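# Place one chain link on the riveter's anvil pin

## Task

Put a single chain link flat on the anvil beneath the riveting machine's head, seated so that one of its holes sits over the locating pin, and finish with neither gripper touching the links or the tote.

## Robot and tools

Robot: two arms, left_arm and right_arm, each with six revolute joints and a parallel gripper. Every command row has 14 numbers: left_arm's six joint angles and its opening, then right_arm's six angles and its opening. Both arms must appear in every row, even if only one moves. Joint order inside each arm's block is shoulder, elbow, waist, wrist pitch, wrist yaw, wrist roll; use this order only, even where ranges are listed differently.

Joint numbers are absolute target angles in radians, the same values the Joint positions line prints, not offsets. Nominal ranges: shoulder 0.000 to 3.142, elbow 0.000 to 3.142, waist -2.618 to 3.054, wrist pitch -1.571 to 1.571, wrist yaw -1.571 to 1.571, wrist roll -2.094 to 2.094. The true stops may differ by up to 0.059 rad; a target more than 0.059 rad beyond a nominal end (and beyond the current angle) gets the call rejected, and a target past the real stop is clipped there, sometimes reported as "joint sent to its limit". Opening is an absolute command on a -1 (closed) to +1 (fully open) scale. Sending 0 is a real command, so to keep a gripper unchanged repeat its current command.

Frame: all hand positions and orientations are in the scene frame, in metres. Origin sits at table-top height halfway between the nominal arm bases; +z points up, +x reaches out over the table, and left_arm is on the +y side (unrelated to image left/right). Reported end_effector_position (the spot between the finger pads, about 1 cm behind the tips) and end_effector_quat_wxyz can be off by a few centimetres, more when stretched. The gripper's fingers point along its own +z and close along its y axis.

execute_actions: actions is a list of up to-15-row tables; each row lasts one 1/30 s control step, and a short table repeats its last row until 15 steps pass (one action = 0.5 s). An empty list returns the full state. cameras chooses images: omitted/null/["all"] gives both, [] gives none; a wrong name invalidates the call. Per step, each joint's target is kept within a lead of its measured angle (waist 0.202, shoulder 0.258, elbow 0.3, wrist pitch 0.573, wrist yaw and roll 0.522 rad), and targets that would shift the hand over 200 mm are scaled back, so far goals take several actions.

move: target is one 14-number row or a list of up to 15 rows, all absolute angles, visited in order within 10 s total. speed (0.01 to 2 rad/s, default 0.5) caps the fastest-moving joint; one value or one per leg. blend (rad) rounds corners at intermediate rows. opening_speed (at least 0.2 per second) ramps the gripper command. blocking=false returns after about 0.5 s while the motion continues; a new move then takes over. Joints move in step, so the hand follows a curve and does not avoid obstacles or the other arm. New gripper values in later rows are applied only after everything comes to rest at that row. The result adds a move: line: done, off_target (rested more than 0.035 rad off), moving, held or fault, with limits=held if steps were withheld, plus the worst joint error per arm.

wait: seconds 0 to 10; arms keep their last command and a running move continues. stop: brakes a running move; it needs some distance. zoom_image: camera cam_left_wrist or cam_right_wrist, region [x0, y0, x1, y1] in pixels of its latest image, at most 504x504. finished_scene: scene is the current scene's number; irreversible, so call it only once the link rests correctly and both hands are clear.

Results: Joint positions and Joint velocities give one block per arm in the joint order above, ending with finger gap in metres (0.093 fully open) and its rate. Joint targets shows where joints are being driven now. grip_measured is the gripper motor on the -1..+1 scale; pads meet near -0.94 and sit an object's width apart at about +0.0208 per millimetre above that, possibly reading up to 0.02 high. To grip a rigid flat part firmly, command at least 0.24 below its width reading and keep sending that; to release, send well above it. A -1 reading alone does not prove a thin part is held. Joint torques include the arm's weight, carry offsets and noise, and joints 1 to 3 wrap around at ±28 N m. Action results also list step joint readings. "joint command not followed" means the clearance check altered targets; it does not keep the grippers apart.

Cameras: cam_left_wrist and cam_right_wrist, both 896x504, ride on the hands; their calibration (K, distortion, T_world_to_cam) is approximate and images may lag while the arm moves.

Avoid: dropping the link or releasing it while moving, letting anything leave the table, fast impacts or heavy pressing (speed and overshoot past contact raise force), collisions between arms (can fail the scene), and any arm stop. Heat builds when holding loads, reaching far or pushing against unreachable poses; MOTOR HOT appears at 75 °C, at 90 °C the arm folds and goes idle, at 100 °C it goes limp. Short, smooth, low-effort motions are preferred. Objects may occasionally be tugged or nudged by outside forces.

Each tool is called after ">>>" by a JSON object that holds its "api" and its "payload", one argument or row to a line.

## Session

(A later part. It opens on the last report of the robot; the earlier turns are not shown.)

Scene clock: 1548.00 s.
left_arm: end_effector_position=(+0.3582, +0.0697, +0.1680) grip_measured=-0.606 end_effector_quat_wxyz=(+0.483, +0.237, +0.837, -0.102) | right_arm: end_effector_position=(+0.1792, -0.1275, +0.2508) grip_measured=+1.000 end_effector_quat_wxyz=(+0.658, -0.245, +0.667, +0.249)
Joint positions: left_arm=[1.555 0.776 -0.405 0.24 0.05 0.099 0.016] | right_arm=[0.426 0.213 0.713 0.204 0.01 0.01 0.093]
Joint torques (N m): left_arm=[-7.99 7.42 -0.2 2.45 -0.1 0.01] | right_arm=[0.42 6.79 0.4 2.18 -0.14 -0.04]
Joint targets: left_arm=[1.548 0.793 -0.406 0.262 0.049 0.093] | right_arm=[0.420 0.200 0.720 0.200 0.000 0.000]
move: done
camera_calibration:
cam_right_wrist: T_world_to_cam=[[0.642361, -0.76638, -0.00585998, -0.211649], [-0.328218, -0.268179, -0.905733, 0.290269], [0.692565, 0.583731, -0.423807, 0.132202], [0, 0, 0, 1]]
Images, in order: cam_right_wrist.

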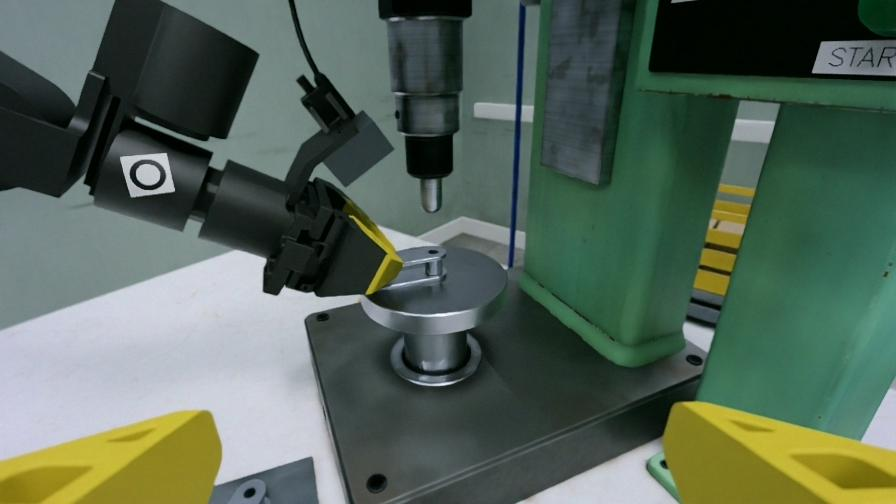

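>>> {"api": "move", "payload": {
  "target": [1.548, 0.793, -0.406, 0.262, 0.049, 0.093, -0.30, 0.42, 0.2, 0.72, 0.2, 0, 0, 1.0],
  "speed": 0.05,
  "opening_speed": 0.2,
  "cameras": ["cam_left_wrist", "cam_right_wrist"]
}}

>>> {"api": "zoom_image", "payload": {
  "camera": "cam_right_wrist",
  "region": [350, 235, 470, 315]
}}

>>> {"api": "zoom_image", "payload": {
  "camera": "cam_left_wrist",
  "region": [405, 240, 469, 304]
}}

Scene clock: 1554.23 s.
left_arm: end_effector_position=(+0.3583, +0.0697, +0.1681) grip_measured=-0.302 end_effector_quat_wxyz=(+0.483, +0.237, +0.837, -0.102) | right_arm: end_effector_position=(+0.1792, -0.1275, +0.2508) grip_measured=+1.000 end_effector_quat_wxyz=(+0.658, -0.245, +0.667, +0.249)
Joint positions: left_arm=[1.555 0.776 -0.405 0.24 0.05 0.099 0.031] | right_arm=[0.426 0.213 0.713 0.204 0.01 0.01 0.093]
Joint torques (N m): left_arm=[-8.01 7.45 -0.21 2.44 -0.1 0.01] | right_arm=[0.4 6.78 0.39 2.17 -0.13 -0.05]
Joint targets: left_arm=[1.548 0.793 -0.406 0.262 0.049 0.093] | right_arm=[0.420 0.200 0.720 0.200 0.000 0.000]
move: done
camera_calibration:
cam_left_wrist: T_world_to_cam=[[-0.518857, -0.853224, -0.0528757, 0.251216], [-0.696707, 0.457898, -0.552203, 0.347417], [0.495365, -0.249676, -0.832031, 0.0584626], [0, 0, 0, 1]]
cam_right_wrist: T_world_to_cam=[[0.642361, -0.76638, -0.00585998, -0.211649], [-0.328218, -0.268179, -0.905733, 0.290269], [0.692565, 0.583731, -0.423807, 0.132202], [0, 0, 0, 1]]

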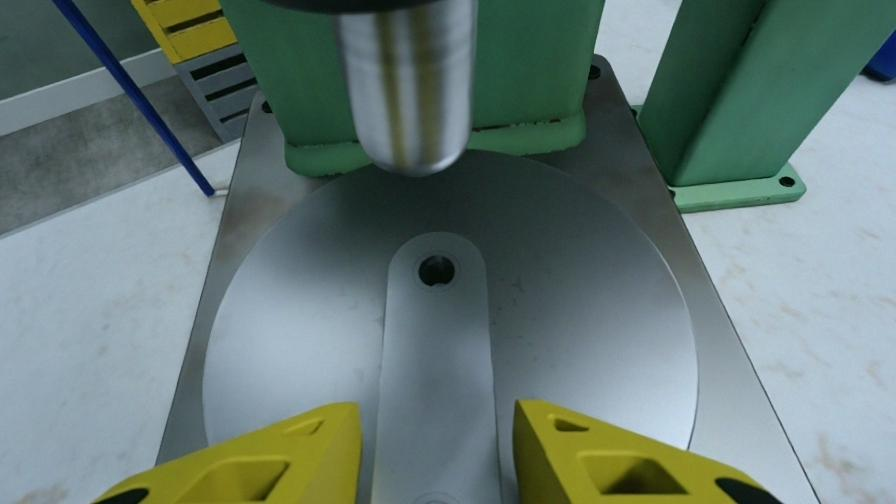

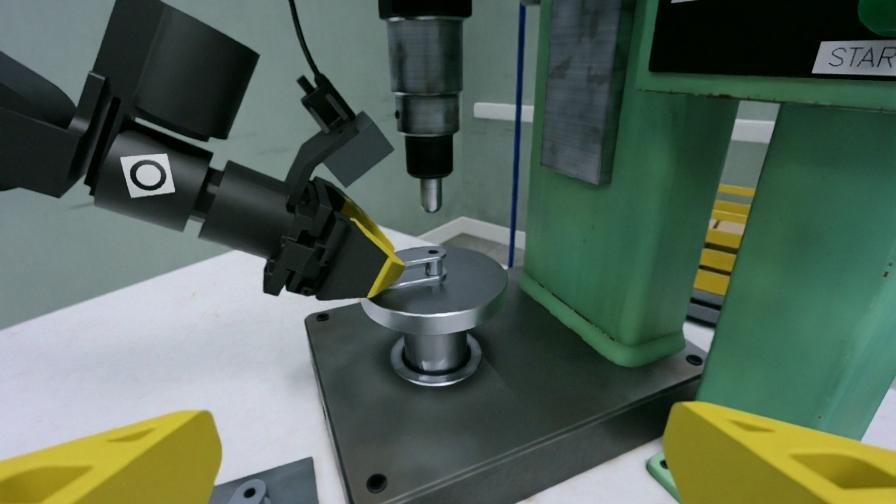

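Scaled by 4.200 from the camera's 896x504 image, which has a finer 1280x720 frame.

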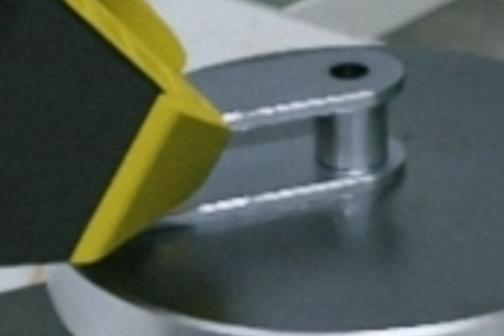

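Scaled by 7.875 from the camera's 896x504 image, which has a finer 1280x720 frame.

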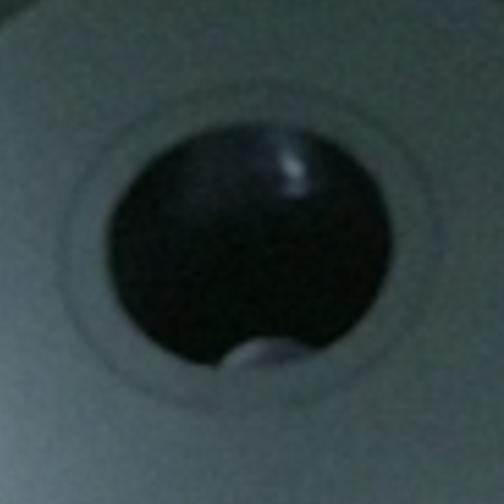

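>>> {"api": "zoom_image", "payload": {
  "camera": "cam_right_wrist",
  "region": [395, 240, 455, 300]
}}

>>> {"api": "zoom_image", "payload": {
  "camera": "cam_right_wrist",
  "region": [355, 250, 415, 310]
}}

Scaled by 8.400 from the camera's 896x504 image, which has a finer 1280x720 frame.

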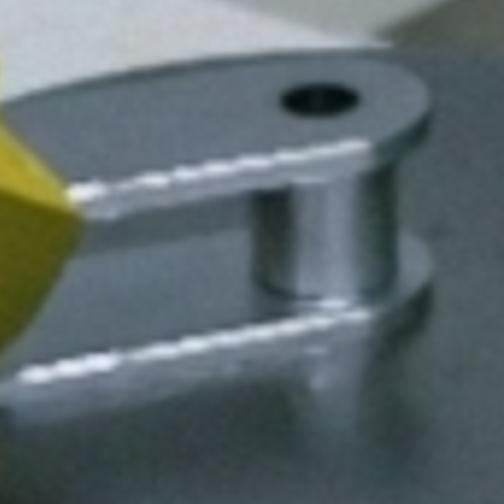

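Scaled by 8.400 from the camera's 896x504 image, which has a finer 1280x720 frame.

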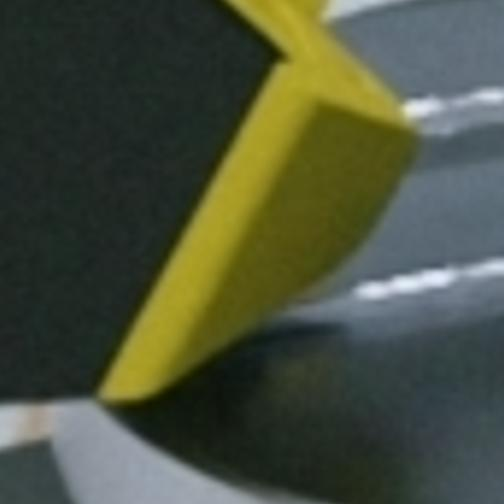

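>>> {"api": "move", "payload": {
  "target": [1.548, 0.793, -0.406, 0.262, 0.049, 0.093, 0.1, 0.42, 0.2, 0.72, 0.2, 0, 0, 1.0],
  "speed": 0.05,
  "opening_speed": 0.5,
  "cameras": ["cam_left_wrist", "cam_right_wrist"]
}}

>>> {"api": "zoom_image", "payload": {
  "camera": "cam_right_wrist",
  "region": [350, 235, 470, 315]
}}

Scene clock: 1591.50 s.
left_arm: end_effector_position=(+0.3583, +0.0697, +0.1681) grip_measured=+0.098 end_effector_quat_wxyz=(+0.483, +0.237, +0.837, -0.102) | right_arm: end_effector_position=(+0.1792, -0.1275, +0.2508) grip_measured=+1.000 end_effector_quat_wxyz=(+0.658, -0.245, +0.667, +0.249)
Joint positions: left_arm=[1.555 0.776 -0.405 0.24 0.05 0.099 0.05] | right_arm=[0.426 0.213 0.713 0.204 0.01 0.01 0.093]
Joint torques (N m): left_arm=[-8.02 7.42 -0.21 2.44 -0.1 0.02] | right_arm=[0.42 6.76 0.42 2.18 -0.14 -0.03]
Joint targets: left_arm=[1.548 0.793 -0.406 0.262 0.049 0.093] | right_arm=[0.420 0.200 0.720 0.200 0.000 0.000]
move: done
camera_calibration:
cam_left_wrist: T_world_to_cam=[[-0.518857, -0.853224, -0.0528757, 0.251216], [-0.696707, 0.457898, -0.552203, 0.347417], [0.495365, -0.249676, -0.832031, 0.0584626], [0, 0, 0, 1]]
cam_right_wrist: T_world_to_cam=[[0.642361, -0.76638, -0.00585998, -0.211649], [-0.328218, -0.268179, -0.905733, 0.290269], [0.692565, 0.583731, -0.423807, 0.132202], [0, 0, 0, 1]]

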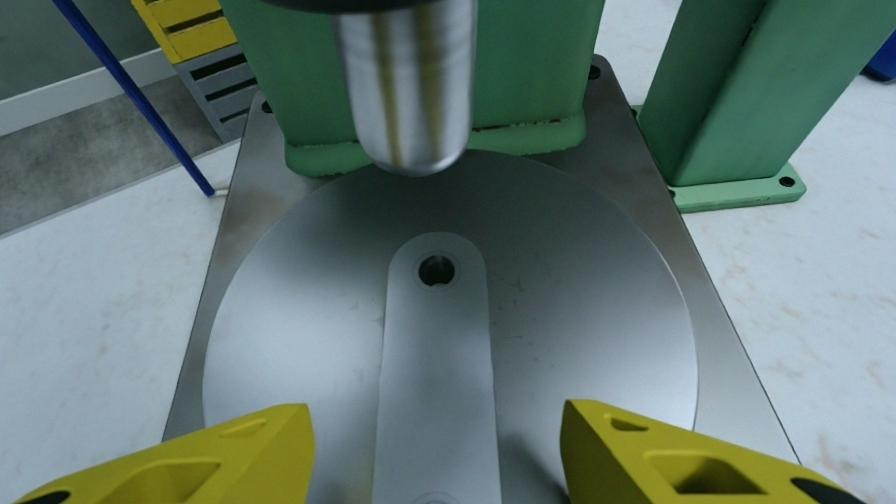

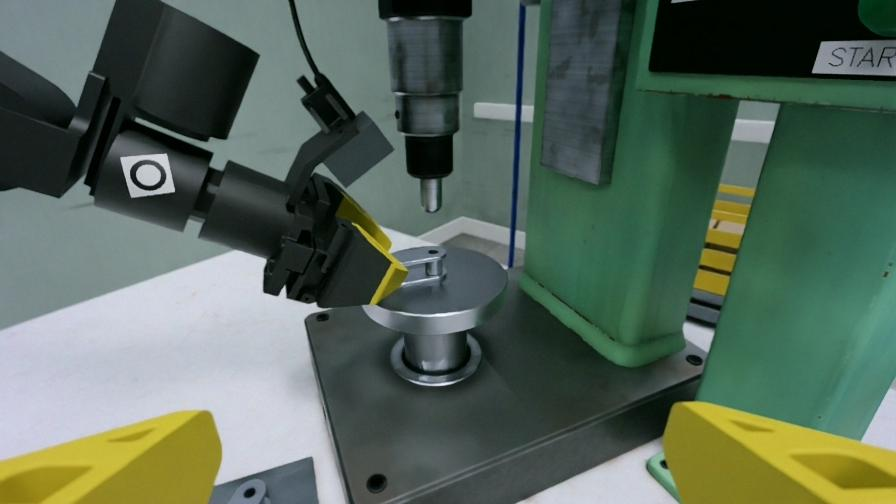

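Scaled by 4.200 from the camera's 896x504 image, which has a finer 1280x720 frame.

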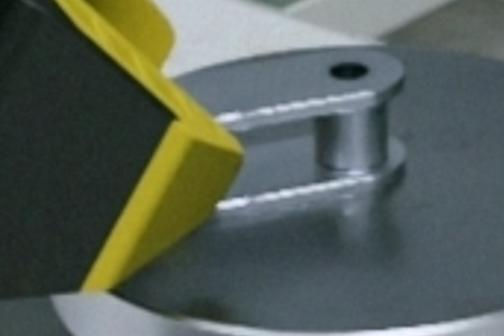

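Now retreat up and back.

>>> {"api": "move", "payload": {
  "target": [
    [1.505, 0.793, -0.404, 0.262, 0.051, 0.093, 0.1, 0.42, 0.2, 0.72, 0.2, 0, 0, 1.0],
    [1.42, 0.735, -0.400, 0.188, 0.055, 0.095, 0.1, 0.42, 0.2, 0.72, 0.2, 0, 0, 1.0],
    [1.335, 0.703, -0.395, 0.127, 0.058, 0.095, 0.1, 0.42, 0.2, 0.72, 0.2, 0, 0, 1.0],
    [1.15, 0.663, -0.388, -0.02, 0.066, 0.095, 0.1, 0.42, 0.2, 0.72, 0.2, 0, 0, 1.0]
  ],
  "speed": [0.08, 0.15, 0.2, 0.4],
  "blend": [0.01, 0.02, 0.03, 0],
  "cameras": ["cam_left_wrist", "cam_right_wrist"]
}}

>>> {"api": "zoom_image", "payload": {
  "camera": "cam_right_wrist",
  "region": [350, 235, 470, 315]
}}

Scene clock: 1599.87 s.
left_arm: end_effector_position=(+0.2971, +0.1003, +0.2188) grip_measured=+0.098 end_effector_quat_wxyz=(+0.495, +0.233, +0.831, -0.103) | right_arm: end_effector_position=(+0.1792, -0.1275, +0.2508) grip_measured=+1.000 end_effector_quat_wxyz=(+0.658, -0.245, +0.667, +0.249)
Joint positions: left_arm=[1.168 0.674 -0.396 -0.019 0.054 0.099 0.05] | right_arm=[0.426 0.213 0.713 0.204 0.01 0.01 0.093]
Joint torques (N m): left_arm=[-5.91 5.7 0.5 2.2 0.04 0.04] | right_arm=[0.42 6.76 0.42 2.18 -0.14 -0.03]
Joint targets: left_arm=[1.150 0.663 -0.388 -0.020 0.066 0.095] | right_arm=[0.420 0.200 0.720 0.200 0.000 0.000]
move: done
camera_calibration:
cam_left_wrist: T_world_to_cam=[[-0.512876, -0.85676, -0.0540349, 0.247171], [-0.685962, 0.446851, -0.574265, 0.321539], [0.516153, -0.257461, -0.816885, 0.129922], [0, 0, 0, 1]]
cam_right_wrist: T_world_to_cam=[[0.642361, -0.76638, -0.00585998, -0.211649], [-0.328218, -0.268179, -0.905733, 0.290269], [0.692565, 0.583731, -0.423807, 0.132202], [0, 0, 0, 1]]

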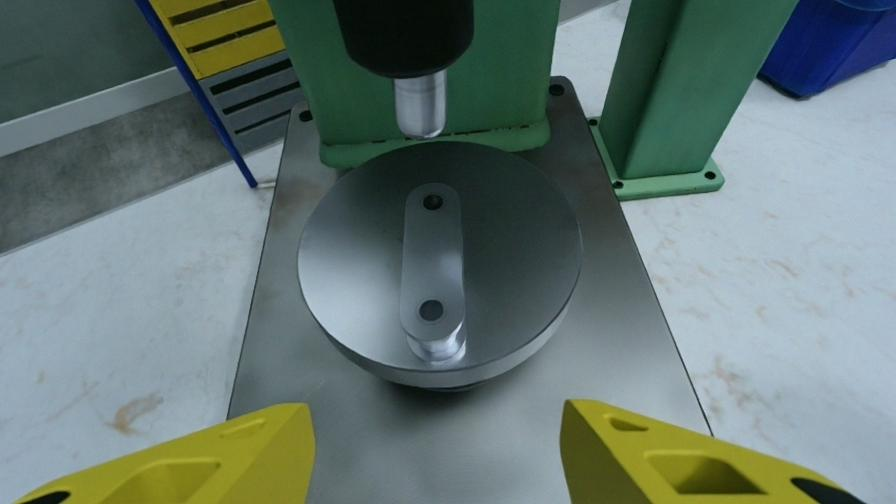

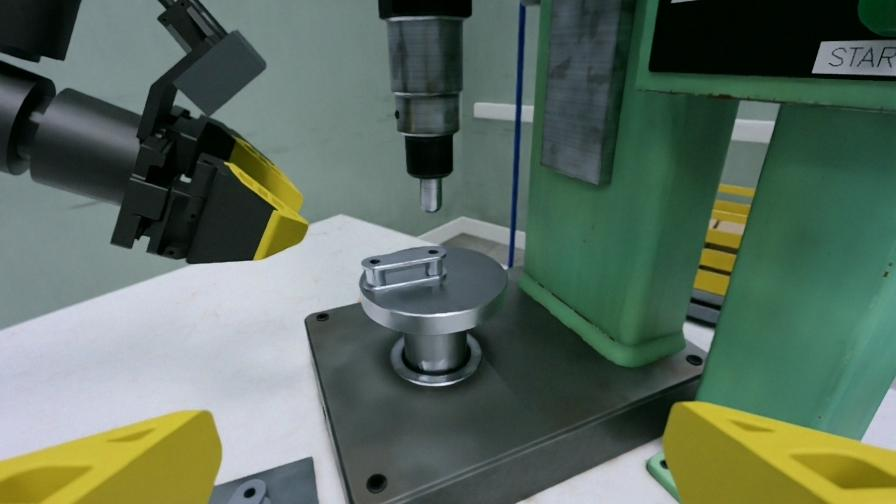

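Scaled by 4.200 from the camera's 896x504 image, which has a finer 1280x720 frame.

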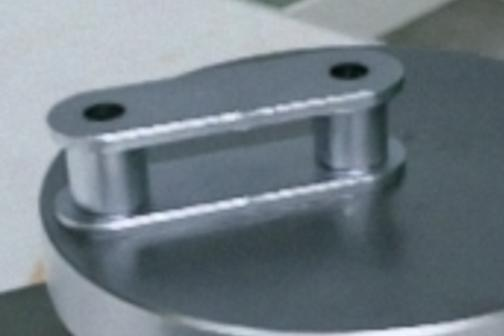

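>>> {"api": "zoom_image", "payload": {
  "camera": "cam_right_wrist",
  "region": [355, 245, 405, 305]
}}

>>> {"api": "zoom_image", "payload": {
  "camera": "cam_right_wrist",
  "region": [400, 245, 450, 305]
}}

>>> {"api": "zoom_image", "payload": {
  "camera": "cam_left_wrist",
  "region": [380, 170, 490, 380]
}}

Scaled by 8.400 from the camera's 896x504 image, which has a finer 1280x720 frame.

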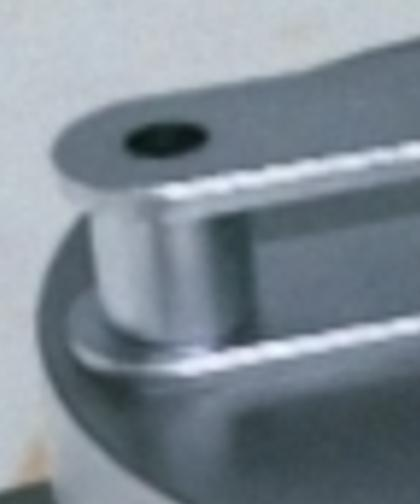

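Scaled by 8.400 from the camera's 896x504 image, which has a finer 1280x720 frame.

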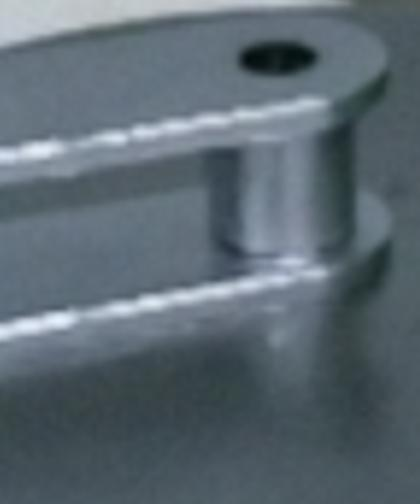

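Scaled by 2.400 from the camera's 896x504 image, which has a finer 1280x720 frame.

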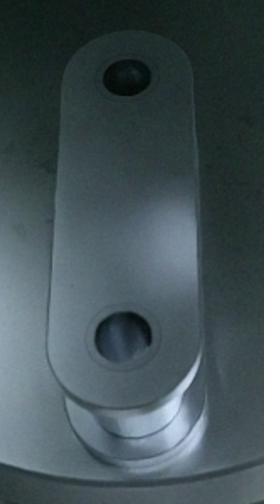

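>>> {"api": "zoom_image", "payload": {
  "camera": "cam_left_wrist",
  "region": [395, 290, 480, 390]
}}

>>> {"api": "zoom_image", "payload": {
  "camera": "cam_left_wrist",
  "region": [400, 175, 470, 235]
}}

Scaled by 5.040 from the camera's 896x504 image, which has a finer 1280x720 frame.

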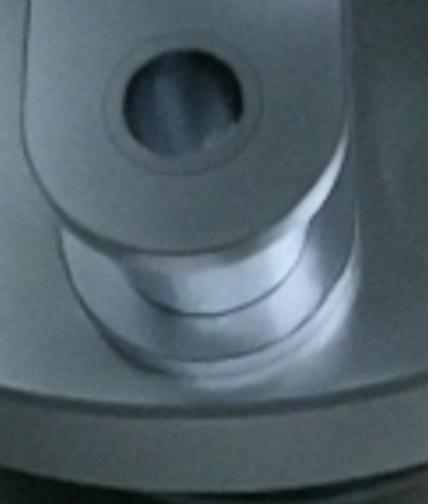

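Scaled by 7.200 from the camera's 896x504 image, which has a finer 1280x720 frame.

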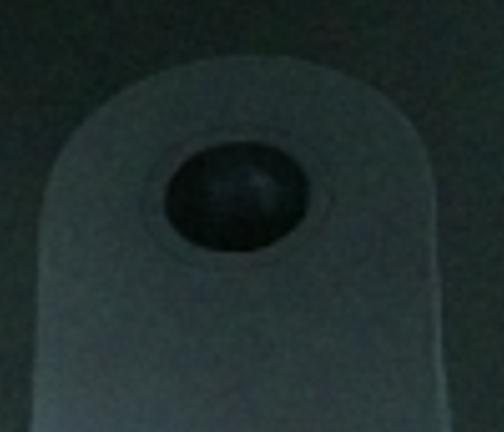

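>>> {"api": "move", "payload": {
  "target": [1.150, 0.663, -0.388, -0.02, 0.066, 0.095, 0.1, 1.60, 0.33, 0.727, 1.26, 0, 0, 1.0],
  "speed": 0.7,
  "cameras": ["cam_right_wrist"]
}}

Scene clock: 1673.43 s.
left_arm: end_effector_position=(+0.2970, +0.1003, +0.2186) grip_measured=+0.098 end_effector_quat_wxyz=(+0.494, +0.233, +0.831, -0.103) | right_arm: end_effector_position=(+0.2682, -0.0456, +0.1803) grip_measured=+1.000 end_effector_quat_wxyz=(+0.656, -0.248, +0.668, +0.251)
Joint positions: left_arm=[1.168 0.674 -0.396 -0.02 0.055 0.099 0.05] | right_arm=[1.587 0.31 0.72 1.263 0.01 0.01 0.093]
Joint torques (N m): left_arm=[-5.91 5.68 0.49 2.21 0.04 0.04] | right_arm=[-4.64 6.95 0.46 2.15 -0.14 -0.04]
Joint targets: left_arm=[1.150 0.663 -0.388 -0.020 0.066 0.095] | right_arm=[1.600 0.330 0.727 1.260 0.000 0.000]
move: done
camera_calibration:
cam_right_wrist: T_world_to_cam=[[0.647294, -0.762219, -0.00572166, -0.207529], [-0.330072, -0.273523, -0.903459, 0.277438], [0.687068, 0.586692, -0.428637, -0.00463066], [0, 0, 0, 1]]
Images, in order: cam_right_wrist.

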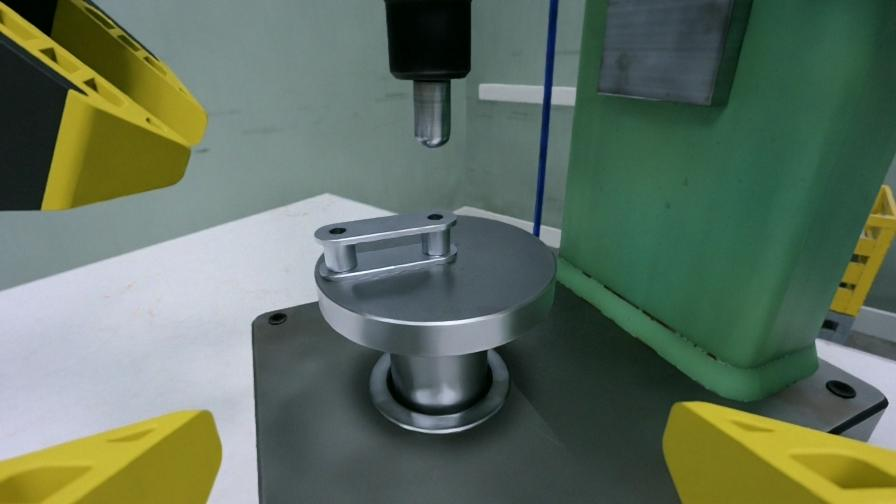

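>>> {"api": "zoom_image", "payload": {
  "camera": "cam_right_wrist",
  "region": [300, 195, 480, 295]
}}

Scaled by 2.800 from the camera's 896x504 image, which has a finer 1280x720 frame.

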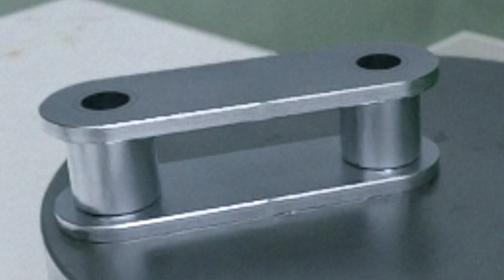

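>>> {"api": "finished_scene", "payload": {
  "scene": 1
}}

The scene is finished: the task was done.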